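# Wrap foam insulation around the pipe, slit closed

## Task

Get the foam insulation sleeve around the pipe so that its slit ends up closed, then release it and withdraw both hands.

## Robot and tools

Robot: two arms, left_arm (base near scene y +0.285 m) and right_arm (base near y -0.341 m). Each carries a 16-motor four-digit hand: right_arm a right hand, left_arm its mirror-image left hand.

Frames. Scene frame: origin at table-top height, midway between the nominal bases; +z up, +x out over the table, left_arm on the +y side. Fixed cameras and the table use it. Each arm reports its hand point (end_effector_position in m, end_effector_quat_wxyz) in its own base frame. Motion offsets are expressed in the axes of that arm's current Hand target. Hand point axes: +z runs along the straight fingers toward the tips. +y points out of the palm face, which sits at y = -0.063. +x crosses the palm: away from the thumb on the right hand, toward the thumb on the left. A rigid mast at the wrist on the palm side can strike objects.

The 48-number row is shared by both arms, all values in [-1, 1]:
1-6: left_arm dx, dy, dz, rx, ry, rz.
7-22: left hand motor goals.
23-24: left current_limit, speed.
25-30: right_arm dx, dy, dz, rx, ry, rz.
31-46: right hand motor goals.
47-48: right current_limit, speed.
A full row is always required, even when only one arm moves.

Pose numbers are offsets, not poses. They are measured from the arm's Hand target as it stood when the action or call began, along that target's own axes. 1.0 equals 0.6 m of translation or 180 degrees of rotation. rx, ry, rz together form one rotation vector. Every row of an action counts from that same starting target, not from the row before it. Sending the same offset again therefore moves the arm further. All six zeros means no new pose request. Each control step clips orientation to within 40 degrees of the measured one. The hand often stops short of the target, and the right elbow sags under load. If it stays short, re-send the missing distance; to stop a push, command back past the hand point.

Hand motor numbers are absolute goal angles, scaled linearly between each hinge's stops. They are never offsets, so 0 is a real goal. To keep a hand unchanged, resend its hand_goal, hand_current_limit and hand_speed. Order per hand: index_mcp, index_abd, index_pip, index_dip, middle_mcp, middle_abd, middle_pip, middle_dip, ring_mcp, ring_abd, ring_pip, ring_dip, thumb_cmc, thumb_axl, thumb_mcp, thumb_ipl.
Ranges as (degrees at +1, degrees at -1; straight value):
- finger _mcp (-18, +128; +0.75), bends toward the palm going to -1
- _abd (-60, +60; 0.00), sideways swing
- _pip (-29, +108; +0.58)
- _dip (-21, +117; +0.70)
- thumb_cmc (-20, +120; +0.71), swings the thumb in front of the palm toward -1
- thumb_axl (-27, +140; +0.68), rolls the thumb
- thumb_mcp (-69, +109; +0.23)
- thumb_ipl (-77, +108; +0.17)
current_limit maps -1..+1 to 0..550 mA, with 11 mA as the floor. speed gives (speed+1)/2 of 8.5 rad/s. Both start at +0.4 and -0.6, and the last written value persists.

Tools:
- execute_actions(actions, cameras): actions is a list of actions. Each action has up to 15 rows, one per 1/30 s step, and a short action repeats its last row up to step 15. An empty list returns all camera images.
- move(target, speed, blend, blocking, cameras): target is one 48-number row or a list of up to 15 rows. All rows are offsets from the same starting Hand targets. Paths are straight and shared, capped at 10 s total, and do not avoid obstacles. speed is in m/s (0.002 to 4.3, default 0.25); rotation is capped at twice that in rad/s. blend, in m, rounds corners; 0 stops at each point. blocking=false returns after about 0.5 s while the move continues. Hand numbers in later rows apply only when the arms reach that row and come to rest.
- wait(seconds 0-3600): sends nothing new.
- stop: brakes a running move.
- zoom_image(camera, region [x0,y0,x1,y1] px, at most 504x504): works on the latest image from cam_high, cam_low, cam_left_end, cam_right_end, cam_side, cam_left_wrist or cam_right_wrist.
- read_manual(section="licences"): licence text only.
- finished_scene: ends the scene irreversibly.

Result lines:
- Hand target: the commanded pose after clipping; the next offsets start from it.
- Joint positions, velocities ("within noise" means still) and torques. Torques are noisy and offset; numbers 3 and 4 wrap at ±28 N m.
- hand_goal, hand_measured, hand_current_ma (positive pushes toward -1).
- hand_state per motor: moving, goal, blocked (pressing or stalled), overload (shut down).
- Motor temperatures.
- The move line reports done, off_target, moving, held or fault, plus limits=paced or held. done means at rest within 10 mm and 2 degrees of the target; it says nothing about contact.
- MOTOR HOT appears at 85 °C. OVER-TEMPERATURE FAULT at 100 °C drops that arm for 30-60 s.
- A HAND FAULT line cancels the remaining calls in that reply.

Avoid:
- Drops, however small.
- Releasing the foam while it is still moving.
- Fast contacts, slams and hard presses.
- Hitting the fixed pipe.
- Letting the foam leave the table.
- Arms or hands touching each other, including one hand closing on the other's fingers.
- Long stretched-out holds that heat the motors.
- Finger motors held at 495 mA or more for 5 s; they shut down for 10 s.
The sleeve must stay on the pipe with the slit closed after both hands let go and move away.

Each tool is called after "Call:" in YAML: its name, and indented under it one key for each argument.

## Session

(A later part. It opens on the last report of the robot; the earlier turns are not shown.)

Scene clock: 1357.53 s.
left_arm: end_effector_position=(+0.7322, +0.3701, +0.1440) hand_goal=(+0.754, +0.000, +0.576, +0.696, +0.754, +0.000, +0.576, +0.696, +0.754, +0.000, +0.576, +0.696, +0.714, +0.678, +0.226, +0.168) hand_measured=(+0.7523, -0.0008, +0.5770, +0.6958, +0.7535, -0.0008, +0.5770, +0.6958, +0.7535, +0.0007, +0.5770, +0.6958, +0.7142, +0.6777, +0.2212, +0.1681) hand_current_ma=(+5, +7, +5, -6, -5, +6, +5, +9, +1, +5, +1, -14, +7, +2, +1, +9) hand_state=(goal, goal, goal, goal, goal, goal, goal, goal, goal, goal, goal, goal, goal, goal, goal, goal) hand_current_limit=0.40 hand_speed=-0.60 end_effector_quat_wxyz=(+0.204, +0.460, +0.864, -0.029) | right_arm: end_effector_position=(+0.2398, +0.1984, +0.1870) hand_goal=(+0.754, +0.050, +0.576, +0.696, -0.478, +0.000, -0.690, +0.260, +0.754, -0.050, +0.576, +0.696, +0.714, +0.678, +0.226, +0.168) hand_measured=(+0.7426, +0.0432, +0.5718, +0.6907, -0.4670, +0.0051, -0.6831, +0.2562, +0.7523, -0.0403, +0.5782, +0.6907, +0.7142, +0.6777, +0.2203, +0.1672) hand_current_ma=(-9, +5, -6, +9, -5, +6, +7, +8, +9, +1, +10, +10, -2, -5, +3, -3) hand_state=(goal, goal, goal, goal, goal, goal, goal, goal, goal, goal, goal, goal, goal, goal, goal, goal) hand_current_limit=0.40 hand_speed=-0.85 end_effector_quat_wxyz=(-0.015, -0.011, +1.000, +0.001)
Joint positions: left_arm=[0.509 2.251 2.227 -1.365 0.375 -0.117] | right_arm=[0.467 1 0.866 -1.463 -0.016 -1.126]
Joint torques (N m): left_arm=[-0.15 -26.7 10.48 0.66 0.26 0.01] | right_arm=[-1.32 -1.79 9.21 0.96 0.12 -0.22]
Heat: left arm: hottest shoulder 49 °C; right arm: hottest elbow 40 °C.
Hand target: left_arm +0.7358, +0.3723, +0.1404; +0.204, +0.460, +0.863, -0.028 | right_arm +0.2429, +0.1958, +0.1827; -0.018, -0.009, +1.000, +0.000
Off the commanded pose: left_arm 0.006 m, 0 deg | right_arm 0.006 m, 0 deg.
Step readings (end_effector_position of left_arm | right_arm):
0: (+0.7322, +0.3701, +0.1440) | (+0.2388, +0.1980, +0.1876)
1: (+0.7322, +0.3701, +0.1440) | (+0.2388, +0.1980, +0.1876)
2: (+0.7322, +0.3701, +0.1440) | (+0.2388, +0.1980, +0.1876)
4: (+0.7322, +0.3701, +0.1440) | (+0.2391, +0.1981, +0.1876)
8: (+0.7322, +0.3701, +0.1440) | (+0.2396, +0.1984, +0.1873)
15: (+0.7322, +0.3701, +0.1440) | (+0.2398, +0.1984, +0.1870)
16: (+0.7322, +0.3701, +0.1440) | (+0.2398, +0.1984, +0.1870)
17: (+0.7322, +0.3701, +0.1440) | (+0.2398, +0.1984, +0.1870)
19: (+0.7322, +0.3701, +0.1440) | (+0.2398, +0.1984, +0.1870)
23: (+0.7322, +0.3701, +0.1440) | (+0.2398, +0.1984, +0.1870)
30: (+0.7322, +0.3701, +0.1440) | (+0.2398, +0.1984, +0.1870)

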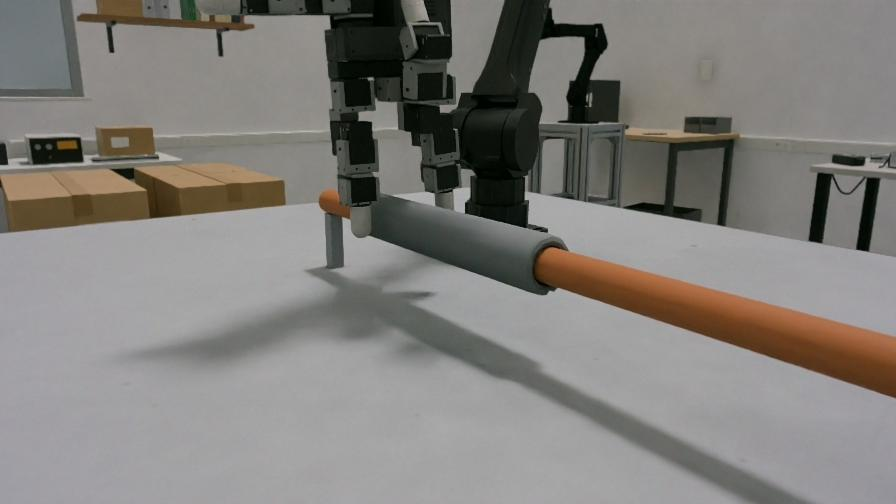

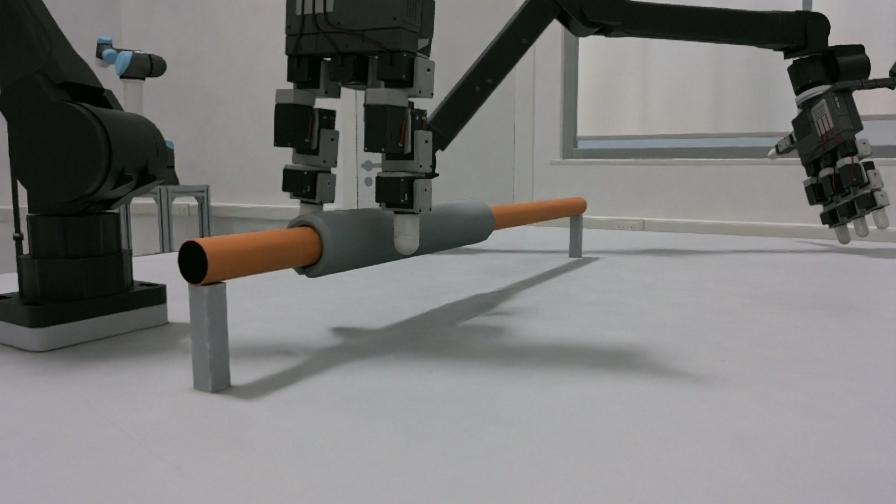

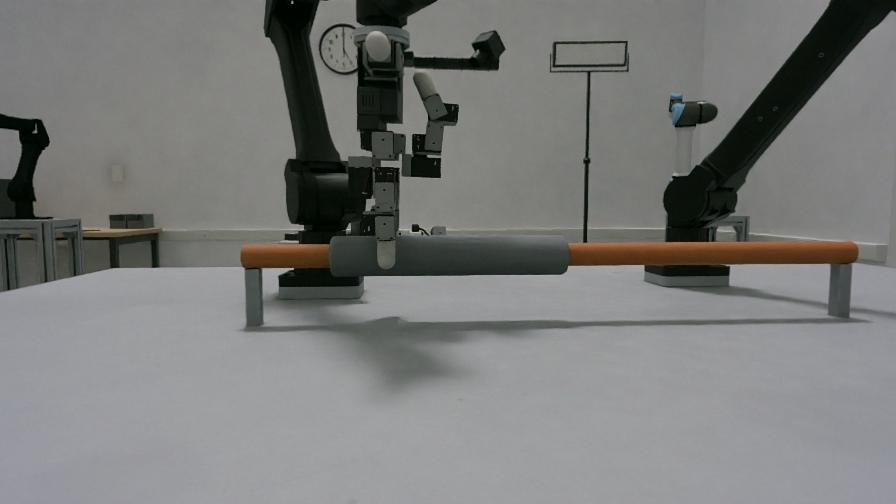

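Call:
move:
  target: [0,0,0,0,0,0,0.754,0,0.576,0.696,0.754,0,0.576,0.696,0.754,0,0.576,0.696,0.714,0.678,0.226,0.168,0.4,-0.6, 0.003,0.14,-0.002,0,0,0,0.754,0.05,0.576,0.696,-0.479,0,-0.69,0.26,0.754,-0.05,0.576,0.696,0.714,0.678,0.226,0.168,0.4,-0.85]
  speed: 0.1
  cameras: ["cam_left_end","cam_right_end","cam_side"]

Scene clock: 1365.70 s.
left_arm: end_effector_position=(+0.7322, +0.3701, +0.1440) hand_goal=(+0.754, +0.000, +0.576, +0.696, +0.754, +0.000, +0.576, +0.696, +0.754, +0.000, +0.576, +0.696, +0.714, +0.678, +0.226, +0.168) hand_measured=(+0.7535, +0.0007, +0.5757, +0.6958, +0.7535, -0.0008, +0.5770, +0.6958, +0.7535, +0.0007, +0.5770, +0.6958, +0.7142, +0.6767, +0.2212, +0.1681) hand_current_ma=(+10, +10, +6, -1, -5, +9, +11, +2, -6, +3, +0, -5, +7, -1, +4, +10) hand_state=(goal, goal, goal, goal, goal, goal, goal, goal, goal, goal, goal, goal, goal, goal, goal, goal) hand_current_limit=0.40 hand_speed=-0.60 end_effector_quat_wxyz=(+0.204, +0.460, +0.864, -0.029) | right_arm: end_effector_position=(+0.2307, +0.2652, +0.1698) hand_goal=(+0.754, +0.050, +0.576, +0.696, -0.478, +0.000, -0.690, +0.260, +0.754, -0.050, +0.576, +0.696, +0.714, +0.678, +0.226, +0.168) hand_measured=(+0.7535, +0.0783, +0.5744, +0.6958, -0.4670, +0.0065, -0.6831, +0.2562, +0.7523, -0.0418, +0.5795, +0.6907, +0.7142, +0.6777, +0.2203, +0.1681) hand_current_ma=(+7, +12, -6, +8, -2, +4, +2, +4, +9, +2, +11, +9, +1, -2, +3, -4) hand_state=(goal, blocked, goal, goal, goal, goal, goal, goal, goal, goal, goal, goal, goal, goal, goal, goal) hand_current_limit=0.40 hand_speed=-0.85 end_effector_quat_wxyz=(-0.030, -0.007, +0.999, -0.012)
Joint positions: left_arm=[0.509 2.251 2.227 -1.365 0.375 -0.117] | right_arm=[0.699 1.121 0.907 -1.42 -0.02 -0.887]
Joint torques (N m): left_arm=[0.09 -26.52 10.51 0.58 0.26 0.01] | right_arm=[1.08 -3.02 12.51 0.84 -0.01 -0.02]
Heat: left arm: hottest shoulder 49 °C; right arm: hottest elbow 40 °C.
Hand target: left_arm +0.7358, +0.3723, +0.1404; +0.204, +0.460, +0.863, -0.028 | right_arm +0.2396, +0.2798, +0.1841; -0.018, -0.009, +1.000, +0.000
Off the commanded pose: left_arm 0.006 m, 0 deg | right_arm 0.022 m, 2 deg.
move: off_target (right_arm)

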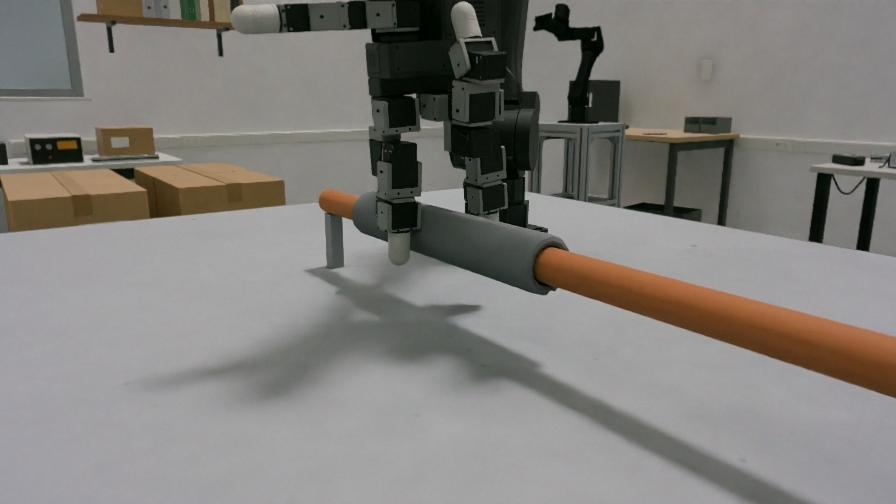

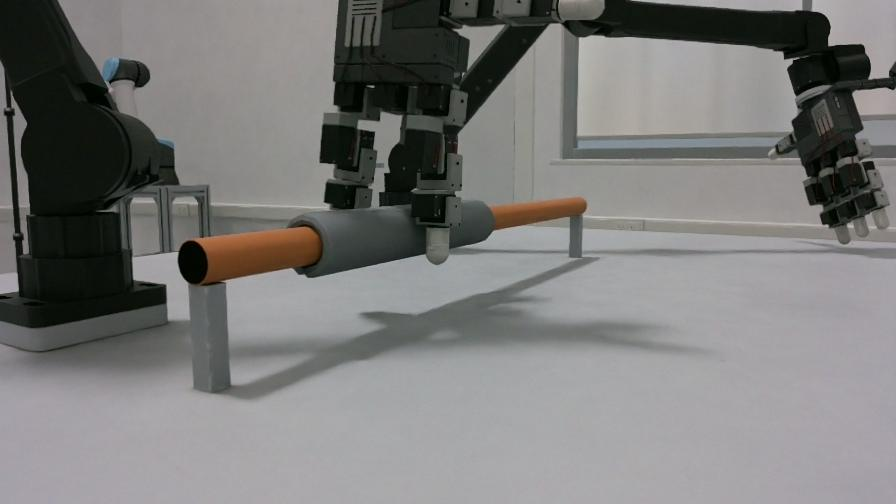

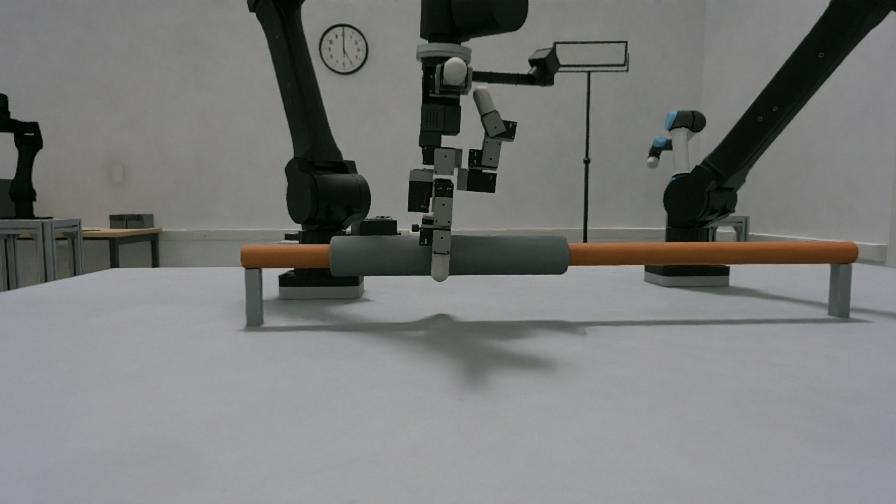

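Call:
move:
  target: [0,0,0,0,0,0,0.754,0,0.576,0.696,0.754,0,0.576,0.696,0.754,0,0.576,0.696,0.714,0.678,0.226,0.168,0.4,-0.6, -0.014,0,-0.028,0,0,0,0.754,0.08,0.576,0.696,-0.479,0,-0.69,0.26,0.754,-0.08,0.576,0.696,0.714,0.678,0.226,0.168,0.4,-0.85]
  speed: 0.08
  cameras: ["cam_left_end","cam_right_end","cam_side"]

Scene clock: 1371.50 s.
left_arm: end_effector_position=(+0.7322, +0.3701, +0.1440) hand_goal=(+0.754, +0.000, +0.576, +0.696, +0.754, +0.000, +0.576, +0.696, +0.754, +0.000, +0.576, +0.696, +0.714, +0.678, +0.226, +0.168) hand_measured=(+0.7523, +0.0007, +0.5770, +0.6958, +0.7535, -0.0008, +0.5770, +0.6958, +0.7535, -0.0008, +0.5770, +0.6958, +0.7142, +0.6767, +0.2212, +0.1681) hand_current_ma=(+3, +7, +8, -7, -8, +3, +9, +6, -2, +12, +4, -7, +4, +2, +1, +11) hand_state=(goal, goal, goal, goal, goal, goal, goal, goal, goal, goal, goal, goal, goal, goal, goal, goal) hand_current_limit=0.40 hand_speed=-0.60 end_effector_quat_wxyz=(+0.204, +0.460, +0.864, -0.029) | right_arm: end_effector_position=(+0.2392, +0.2724, +0.1857) hand_goal=(+0.754, +0.080, +0.576, +0.696, -0.478, +0.000, -0.690, +0.260, +0.754, -0.080, +0.576, +0.696, +0.714, +0.678, +0.226, +0.168) hand_measured=(+0.7547, +0.0798, +0.5731, +0.6971, -0.4670, +0.0065, -0.6844, +0.2562, +0.7511, -0.0696, +0.5782, +0.6920, +0.7142, +0.6777, +0.2212, +0.1681) hand_current_ma=(+2, +8, -4, +6, -8, +5, +3, +4, +6, +1, +11, +12, +1, -1, +2, -7) hand_state=(goal, goal, goal, goal, goal, goal, goal, goal, goal, goal, goal, goal, goal, goal, goal, goal) hand_current_limit=0.40 hand_speed=-0.85 end_effector_quat_wxyz=(-0.026, -0.007, +1.000, -0.008)
Joint positions: left_arm=[0.509 2.251 2.227 -1.365 0.375 -0.117] | right_arm=[0.699 1.135 0.958 -1.444 -0.02 -0.886]
Joint torques (N m): left_arm=[-0.03 -26.46 10.51 0.62 0.27 0.01] | right_arm=[-0.44 -3.37 12.74 0.2 0.04 -0.19]
Heat: left arm: hottest shoulder 49 °C; right arm: hottest elbow 40 °C.
Hand target: left_arm +0.7358, +0.3723, +0.1404; +0.204, +0.460, +0.863, -0.028 | right_arm +0.2486, +0.2800, +0.2005; -0.019, -0.009, +1.000, +0.000
Off the commanded pose: left_arm 0.006 m, 0 deg | right_arm 0.019 m, 1 deg.
move: off_target (right_arm)

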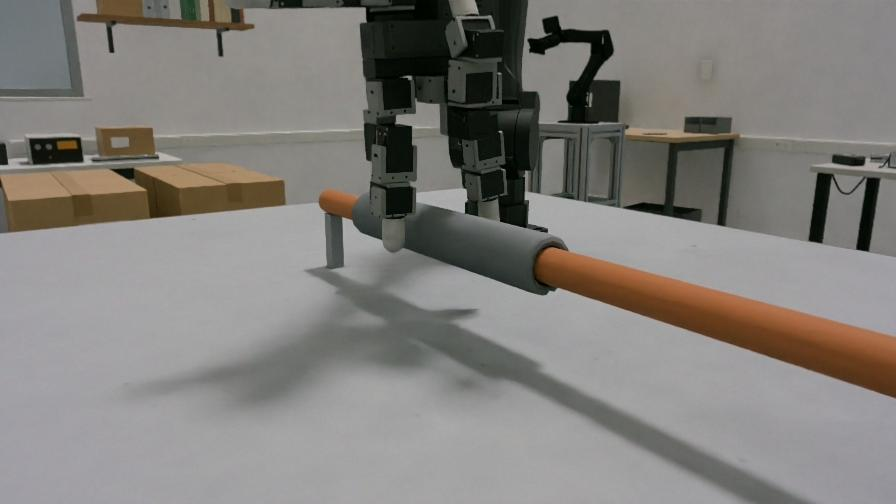

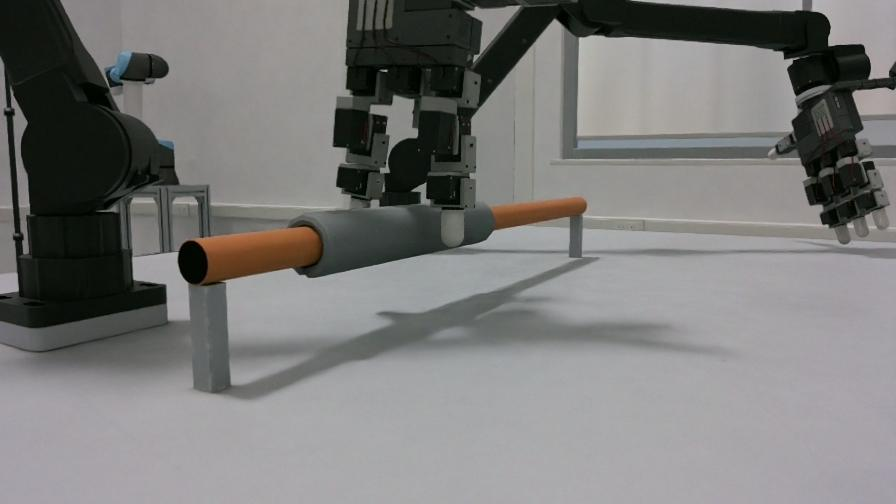

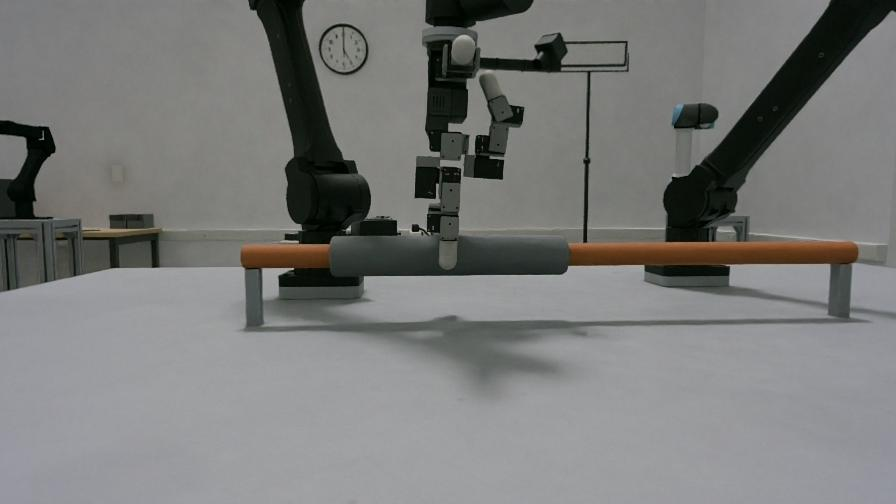

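Call:
execute_actions:
  actions:
    - [[0,0,0,0,0,0,0.754,0,0.576,0.696,0.754,0,0.576,0.696,0.754,0,0.576,0.696,0.714,0.678,0.226,0.168,0.4,-0.6, 0,0,0,0,0,0,0.754,-0.35,0.576,0.696,-0.479,0,-0.69,0.26,0.754,0.35,0.576,0.696,0.714,0.678,0.226,0.168,0,-0.9]]
    - [[0,0,0,0,0,0,0.754,0,0.576,0.696,0.754,0,0.576,0.696,0.754,0,0.576,0.696,0.714,0.678,0.226,0.168,0.4,-0.6, 0,0,0,0,0,0,0.754,-0.35,0.576,0.696,-0.479,0,-0.69,0.26,0.754,0.35,0.576,0.696,0.714,0.678,0.226,0.168,0,-0.9]]
    - [[0,0,0,0,0,0,0.754,0,0.576,0.696,0.754,0,0.576,0.696,0.754,0,0.576,0.696,0.714,0.678,0.226,0.168,0.4,-0.6, 0,0,0,0,0,0,0.754,-0.35,0.576,0.696,-0.479,0,-0.69,0.26,0.754,0.35,0.576,0.696,0.714,0.678,0.226,0.168,0,-0.9]]
    - [[0,0,0,0,0,0,0.754,0,0.576,0.696,0.754,0,0.576,0.696,0.754,0,0.576,0.696,0.714,0.678,0.226,0.168,0.4,-0.6, 0,0,0,0,0,0,0.754,-0.35,0.576,0.696,-0.479,0,-0.69,0.26,0.754,0.35,0.576,0.696,0.714,0.678,0.226,0.168,0,-0.9]]
  cameras: ["cam_left_end","cam_right_end"]

Call:
zoom_image:
  camera: "cam_right_end"
  region: [270, 190, 350, 290]

Call:
zoom_image:
  camera: "cam_left_end"
  region: [500, 210, 600, 310]

Scene clock: 1386.97 s.
left_arm: end_effector_position=(+0.7322, +0.3701, +0.1440) hand_goal=(+0.754, +0.000, +0.576, +0.696, +0.754, +0.000, +0.576, +0.696, +0.754, +0.000, +0.576, +0.696, +0.714, +0.678, +0.226, +0.168) hand_measured=(+0.7535, +0.0007, +0.5770, +0.6958, +0.7535, -0.0008, +0.5770, +0.6958, +0.7535, +0.0007, +0.5770, +0.6958, +0.7142, +0.6777, +0.2212, +0.1681) hand_current_ma=(+8, +9, +8, -7, -5, +4, +9, +8, -6, +9, +1, -13, +5, -1, +4, +6) hand_state=(goal, goal, goal, goal, goal, goal, goal, goal, goal, goal, goal, goal, goal, goal, goal, goal) hand_current_limit=0.40 hand_speed=-0.60 end_effector_quat_wxyz=(+0.204, +0.460, +0.864, -0.029) | right_arm: end_effector_position=(+0.2392, +0.2724, +0.1856) hand_goal=(+0.754, -0.350, +0.576, +0.696, -0.478, +0.000, -0.690, +0.260, +0.754, +0.350, +0.576, +0.696, +0.714, +0.678, +0.226, +0.168) hand_measured=(+0.7535, -0.0975, +0.5731, +0.6971, -0.4670, +0.0065, -0.6844, +0.2562, +0.7523, +0.1765, +0.5782, +0.6907, +0.7142, +0.6777, +0.2212, +0.1681) hand_current_ma=(-2, +232, -4, +7, -8, +6, +0, +8, +6, -123, +13, +9, -1, -1, +3, -2) hand_state=(goal, blocked, goal, goal, goal, goal, goal, goal, goal, blocked, goal, goal, goal, goal, goal, goal) hand_current_limit=0.00 hand_speed=-0.90 end_effector_quat_wxyz=(-0.026, -0.007, +1.000, -0.008)
Joint positions: left_arm=[0.509 2.251 2.227 -1.365 0.375 -0.117] | right_arm=[0.699 1.135 0.958 -1.444 -0.02 -0.886]
Joint torques (N m): left_arm=[0.15 -26.46 10.47 0.64 0.27 0.02] | right_arm=[-0.5 -3.37 12.74 0.17 0.04 -0.2]
Heat: left arm: hottest shoulder 49 °C; right arm: hottest elbow 40 °C.
Hand target: left_arm +0.7358, +0.3723, +0.1404; +0.204, +0.460, +0.863, -0.028 | right_arm +0.2486, +0.2800, +0.2005; -0.019, -0.009, +1.000, +0.000
Off the commanded pose: left_arm 0.006 m, 0 deg | right_arm 0.019 m, 1 deg.
Step readings (end_effector_position of left_arm | right_arm):
0: (+0.7322, +0.3701, +0.1440) | (+0.2392, +0.2724, +0.1857)
1: (+0.7322, +0.3701, +0.1440) | (+0.2392, +0.2724, +0.1857)
2: (+0.7322, +0.3701, +0.1440) | (+0.2392, +0.2724, +0.1857)
4: (+0.7322, +0.3701, +0.1440) | (+0.2392, +0.2724, +0.1857)
8: (+0.7322, +0.3701, +0.1440) | (+0.2392, +0.2724, +0.1857)
15: (+0.7322, +0.3701, +0.1440) | (+0.2392, +0.2724, +0.1857)
16: (+0.7322, +0.3701, +0.1440) | (+0.2392, +0.2724, +0.1857)
17: (+0.7322, +0.3701, +0.1440) | (+0.2392, +0.2724, +0.1857)
19: (+0.7322, +0.3701, +0.1440) | (+0.2392, +0.2724, +0.1857)
23: (+0.7322, +0.3701, +0.1440) | (+0.2392, +0.2724, +0.1857)
30: (+0.7322, +0.3701, +0.1440) | (+0.2392, +0.2724, +0.1856)
31: (+0.7322, +0.3701, +0.1440) | (+0.2392, +0.2724, +0.1856)
32: (+0.7322, +0.3701, +0.1440) | (+0.2392, +0.2724, +0.1856)
34: (+0.7322, +0.3701, +0.1440) | (+0.2392, +0.2724, +0.1856)
38: (+0.7322, +0.3701, +0.1440) | (+0.2392, +0.2724, +0.1856)
45: (+0.7322, +0.3701, +0.1440) | (+0.2392, +0.2724, +0.1856)
46: (+0.7322, +0.3701, +0.1440) | (+0.2392, +0.2724, +0.1856)
47: (+0.7322, +0.3701, +0.1440) | (+0.2392, +0.2724, +0.1856)
49: (+0.7322, +0.3701, +0.1440) | (+0.2392, +0.2724, +0.1856)
53: (+0.7322, +0.3701, +0.1440) | (+0.2392, +0.2724, +0.1856)
60: (+0.7322, +0.3701, +0.1440) | (+0.2392, +0.2724, +0.1856)

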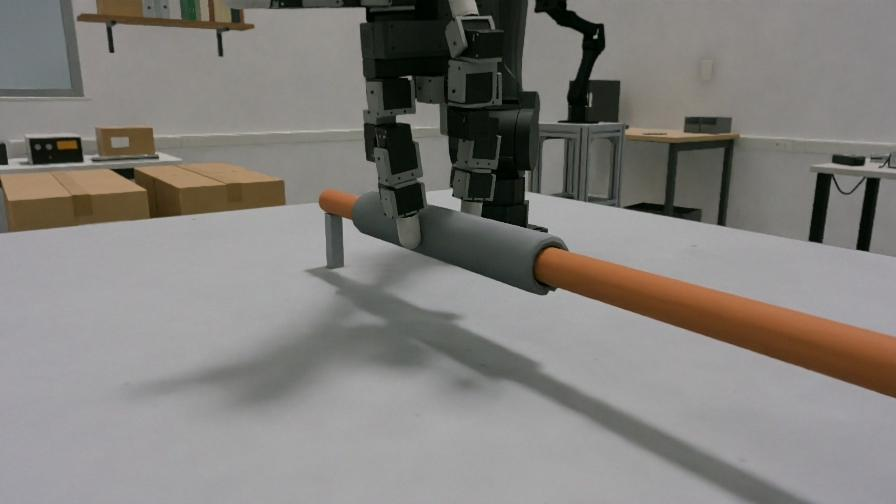

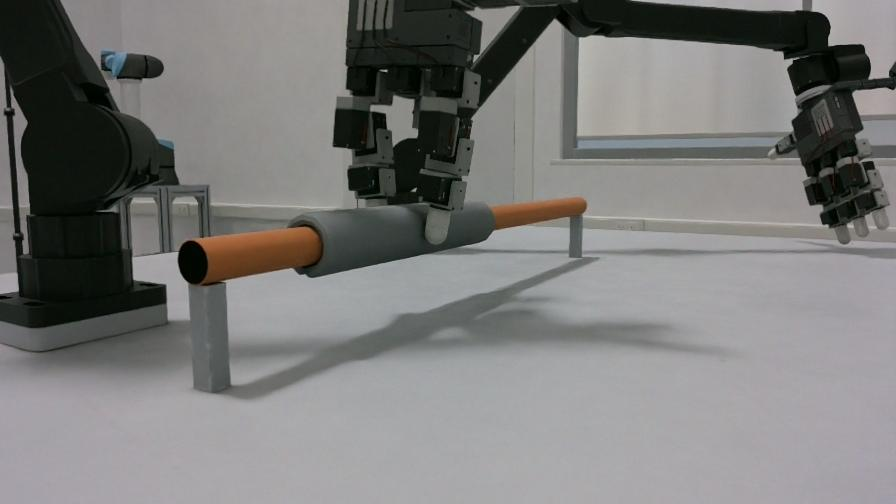

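Scaled by 5.040 from the camera's image (finer frame: 1280x720).

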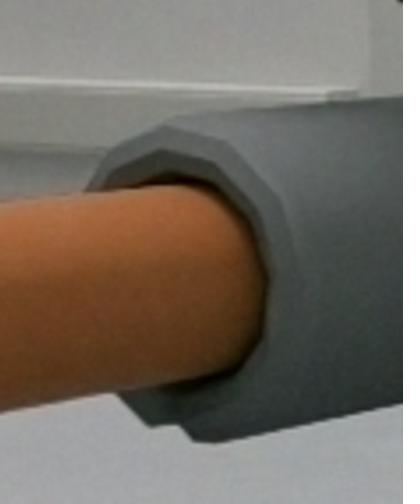

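Scaled by 5.040 from the camera's image (finer frame: 1280x720).

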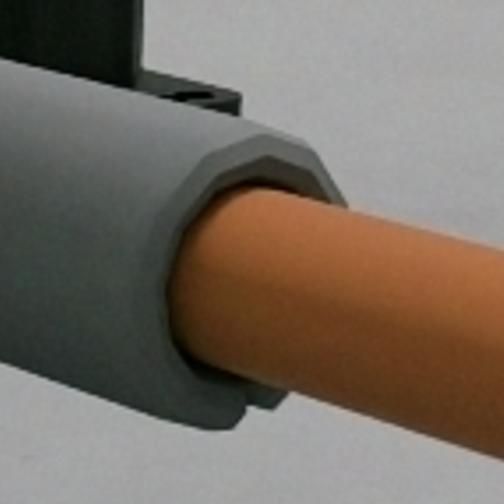

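Call:
move:
  target:
    - [0,0,0,0,0,0,0.754,0,0.576,0.696,0.754,0,0.576,0.696,0.754,0,0.576,0.696,0.714,0.678,0.226,0.168,0.4,-0.6, 0,0,0,0,0,0,0.754,0.1,0.576,0.696,-0.479,0,-0.69,0.26,0.754,-0.1,0.576,0.696,0.714,0.678,0.226,0.168,0.4,-0.85]
    - [0,0,0,0,0,0,0.754,0,0.576,0.696,0.754,0,0.576,0.696,0.754,0,0.576,0.696,0.714,0.678,0.226,0.168,0.4,-0.6, 0.0,0.14,-0.005,0,0,0,0.754,0.1,0.576,0.696,-0.479,0,-0.69,0.26,0.754,-0.1,0.576,0.696,0.714,0.678,0.226,0.168,0.4,-0.85]
  speed: 0.1
  cameras: ["cam_left_end","cam_right_end","cam_side"]

Scene clock: 1400.07 s.
left_arm: end_effector_position=(+0.7322, +0.3701, +0.1440) hand_goal=(+0.754, +0.000, +0.576, +0.696, +0.754, +0.000, +0.576, +0.696, +0.754, +0.000, +0.576, +0.696, +0.714, +0.678, +0.226, +0.168) hand_measured=(+0.7535, -0.0008, +0.5770, +0.6958, +0.7535, +0.0007, +0.5770, +0.6958, +0.7535, -0.0008, +0.5770, +0.6971, +0.7142, +0.6777, +0.2212, +0.1681) hand_current_ma=(+5, +7, +12, -11, -1, +7, +8, +2, +5, +10, +4, -5, +5, -5, +5, +9) hand_state=(goal, goal, goal, goal, goal, goal, goal, goal, goal, goal, goal, goal, goal, goal, goal, goal) hand_current_limit=0.40 hand_speed=-0.60 end_effector_quat_wxyz=(+0.204, +0.460, +0.864, -0.029) | right_arm: end_effector_position=(+0.2390, +0.3469, +0.1886) hand_goal=(+0.754, +0.100, +0.576, +0.696, -0.478, +0.000, -0.690, +0.260, +0.754, -0.100, +0.576, +0.696, +0.714, +0.678, +0.226, +0.168) hand_measured=(+0.7535, +0.0930, +0.5731, +0.6958, -0.4670, +0.0080, -0.6844, +0.2562, +0.7511, -0.0887, +0.5795, +0.6920, +0.7142, +0.6777, +0.2212, +0.1672) hand_current_ma=(+4, +6, -4, +8, -2, +4, +0, +7, +7, +7, +11, +10, +2, -1, +1, -1) hand_state=(goal, goal, goal, goal, goal, goal, goal, goal, goal, goal, goal, goal, goal, goal, goal, goal) hand_current_limit=0.40 hand_speed=-0.85 end_effector_quat_wxyz=(-0.031, -0.008, +0.999, -0.015)
Joint positions: left_arm=[0.509 2.251 2.227 -1.365 0.375 -0.117] | right_arm=[0.864 1.288 1.094 -1.44 -0.028 -0.724]
Joint torques (N m): left_arm=[0.09 -26.52 10.54 0.69 0.28 0] | right_arm=[0.91 -5.36 12.83 0.92 0.12 -0.01]
Heat: left arm: hottest shoulder 49 °C; right arm: hottest elbow 40 °C.
Hand target: left_arm +0.7358, +0.3723, +0.1404; +0.204, +0.460, +0.863, -0.028 | right_arm +0.2472, +0.3640, +0.2036; -0.018, -0.009, +1.000, +0.000
Off the commanded pose: left_arm 0.006 m, 0 deg | right_arm 0.024 m, 2 deg.
move: off_target (right_arm)

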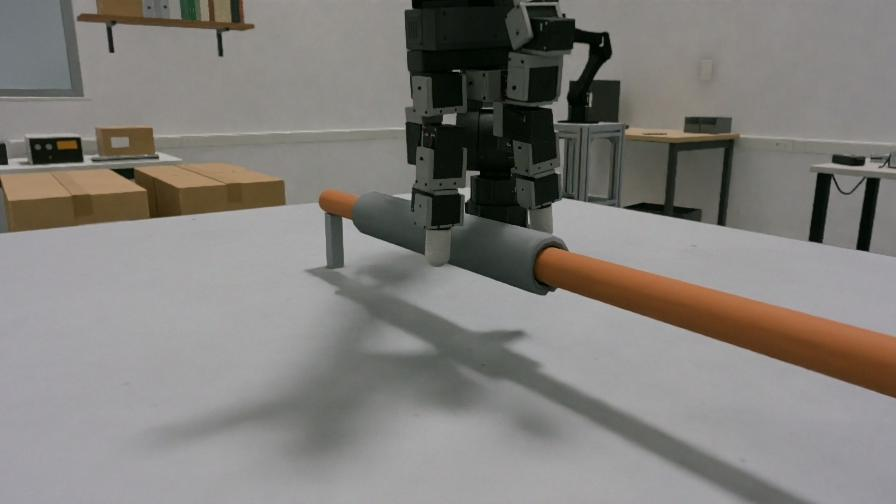

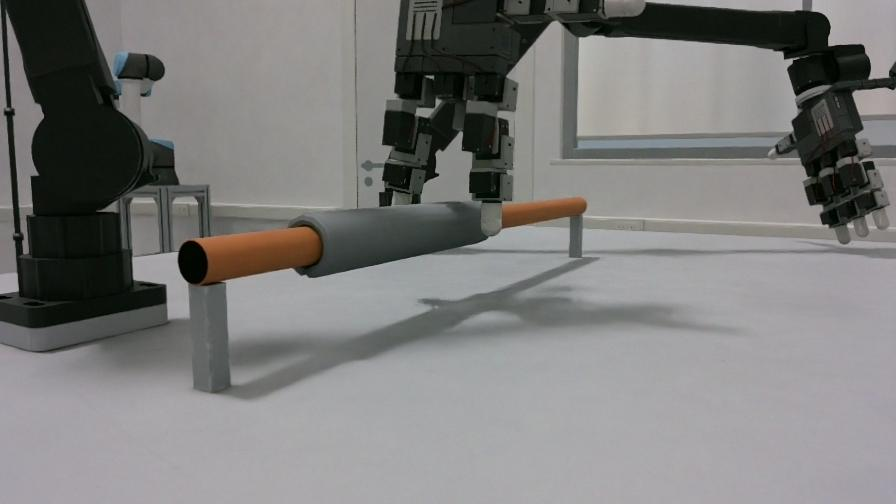

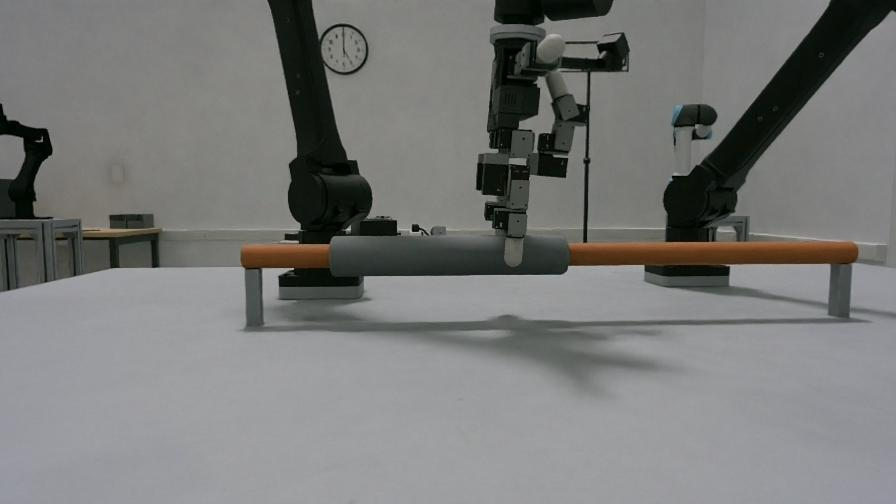

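Call:
move:
  target:
    - [0,0,0,0,0,0,0.754,0,0.576,0.696,0.754,0,0.576,0.696,0.754,0,0.576,0.696,0.714,0.678,0.226,0.168,0.4,-0.6, 0.003,0.03,0.003,0,0,0,0.754,0.1,0.576,0.696,-0.479,0,-0.69,0.26,0.754,-0.1,0.576,0.696,0.714,0.678,0.226,0.168,0.4,-0.85]
    - [0,0,0,0,0,0,0.754,0,0.576,0.696,0.754,0,0.576,0.696,0.754,0,0.576,0.696,0.714,0.678,0.226,0.168,0.4,-0.6, 0.003,0.03,0.003,0,0,0,0.754,-0.35,0.576,0.696,-0.479,0,-0.69,0.26,0.754,0.35,0.576,0.696,0.714,0.678,0.226,0.168,0.0,-0.9]
  speed: 0.1
  cameras: ["cam_left_end","cam_right_end","cam_side"]

Call:
zoom_image:
  camera: "cam_right_end"
  region: [270, 190, 350, 290]

Call:
zoom_image:
  camera: "cam_left_end"
  region: [500, 210, 600, 310]

Scene clock: 1409.73 s.
left_arm: end_effector_position=(+0.7322, +0.3701, +0.1440) hand_goal=(+0.754, +0.000, +0.576, +0.696, +0.754, +0.000, +0.576, +0.696, +0.754, +0.000, +0.576, +0.696, +0.714, +0.678, +0.226, +0.168) hand_measured=(+0.7535, +0.0007, +0.5770, +0.6958, +0.7535, +0.0007, +0.5770, +0.6958, +0.7523, -0.0008, +0.5770, +0.6958, +0.7142, +0.6777, +0.2212, +0.1672) hand_current_ma=(+6, +5, +11, -11, -2, +8, +4, +3, -2, +8, +0, -11, +4, -3, +4, +11) hand_state=(goal, goal, goal, goal, goal, goal, goal, goal, goal, goal, goal, goal, goal, goal, goal, goal) hand_current_limit=0.40 hand_speed=-0.60 end_effector_quat_wxyz=(+0.204, +0.460, +0.864, -0.029) | right_arm: end_effector_position=(+0.2368, +0.3642, +0.1862) hand_goal=(+0.754, -0.350, +0.576, +0.696, -0.478, +0.000, -0.690, +0.260, +0.754, +0.350, +0.576, +0.696, +0.714, +0.678, +0.226, +0.168) hand_measured=(+0.7535, -0.1092, +0.5744, +0.6920, -0.4658, +0.0065, -0.6831, +0.2550, +0.7523, +0.1633, +0.5782, +0.6920, +0.7154, +0.6777, +0.2212, +0.1681) hand_current_ma=(-3, +119, -4, +7, -8, +8, +6, +4, +8, -55, +9, +9, -1, +0, +3, -5) hand_state=(goal, moving, goal, goal, goal, goal, goal, goal, goal, moving, goal, goal, goal, goal, goal, goal) hand_current_limit=0.00 hand_speed=-0.90 end_effector_quat_wxyz=(-0.031, -0.008, +0.999, -0.016)
Joint positions: left_arm=[0.509 2.251 2.227 -1.365 0.375 -0.117] | right_arm=[0.9 1.322 1.119 -1.432 -0.028 -0.688]
Joint torques (N m): left_arm=[-0.03 -26.46 10.5 0.62 0.27 0.03] | right_arm=[0.5 -5.89 12.92 0.94 0.11 -0.02]
Heat: left arm: hottest shoulder 49 °C; right arm: hottest elbow 41 °C.
Hand target: left_arm +0.7358, +0.3723, +0.1404; +0.204, +0.460, +0.863, -0.028 | right_arm +0.2450, +0.3819, +0.2018; -0.018, -0.009, +1.000, +0.000
Off the commanded pose: left_arm 0.006 m, 0 deg | right_arm 0.025 m, 2 deg.
move: off_target (right_arm); target 2's new numbers were sent with right_arm's hand 0.025 m and 2 deg from that target

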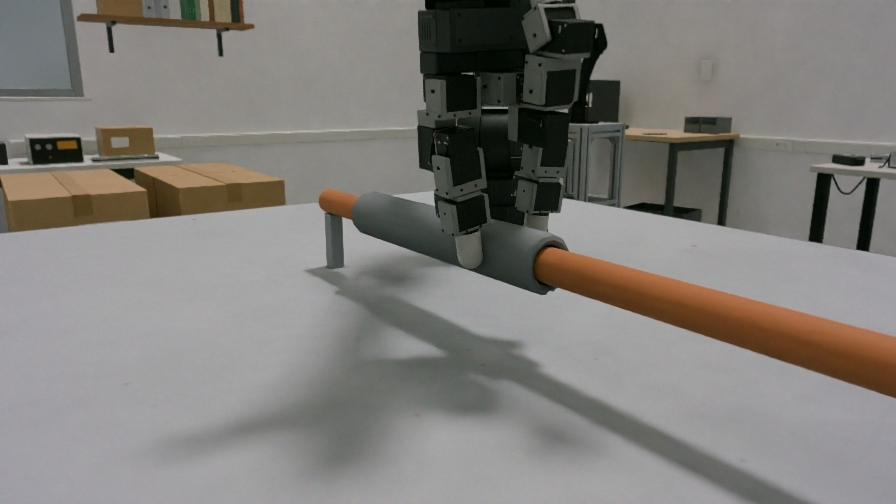

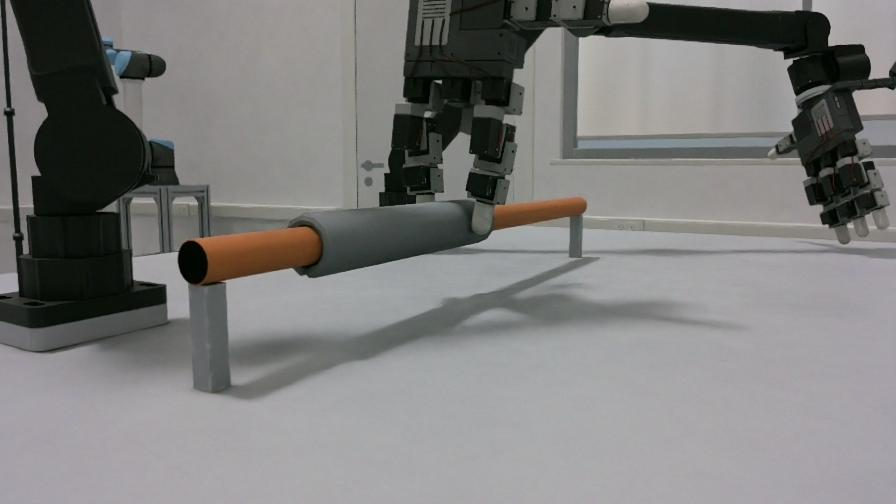

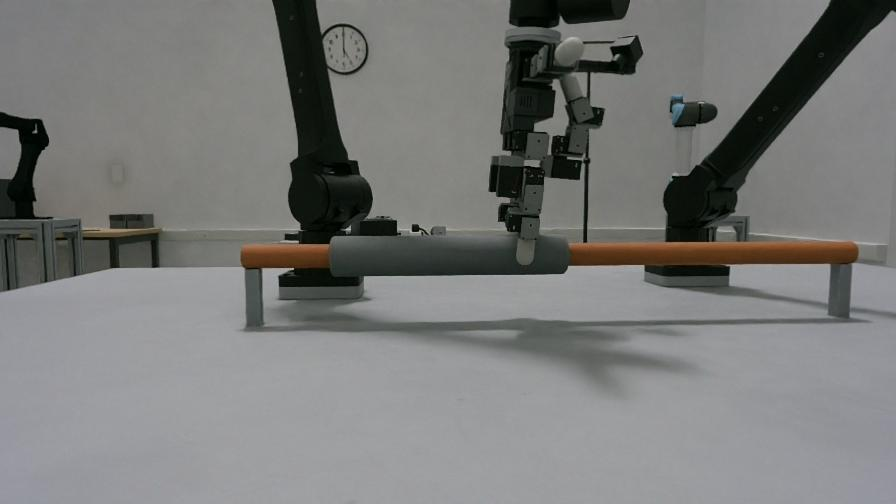

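Scaled by 5.040 from the camera's image (finer frame: 1280x720).

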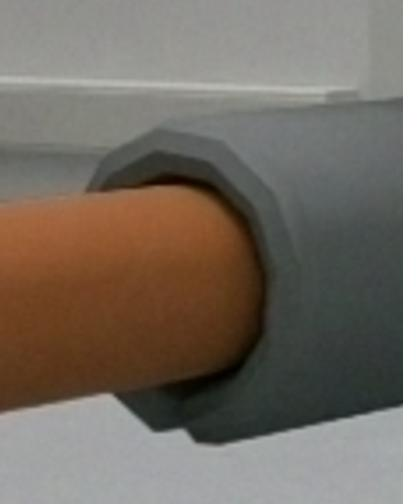

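Scaled by 5.040 from the camera's image (finer frame: 1280x720).

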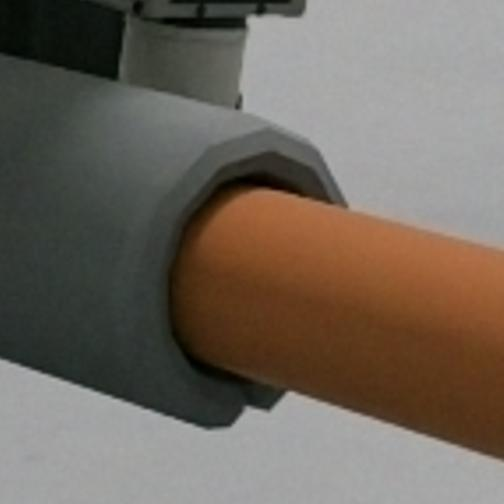

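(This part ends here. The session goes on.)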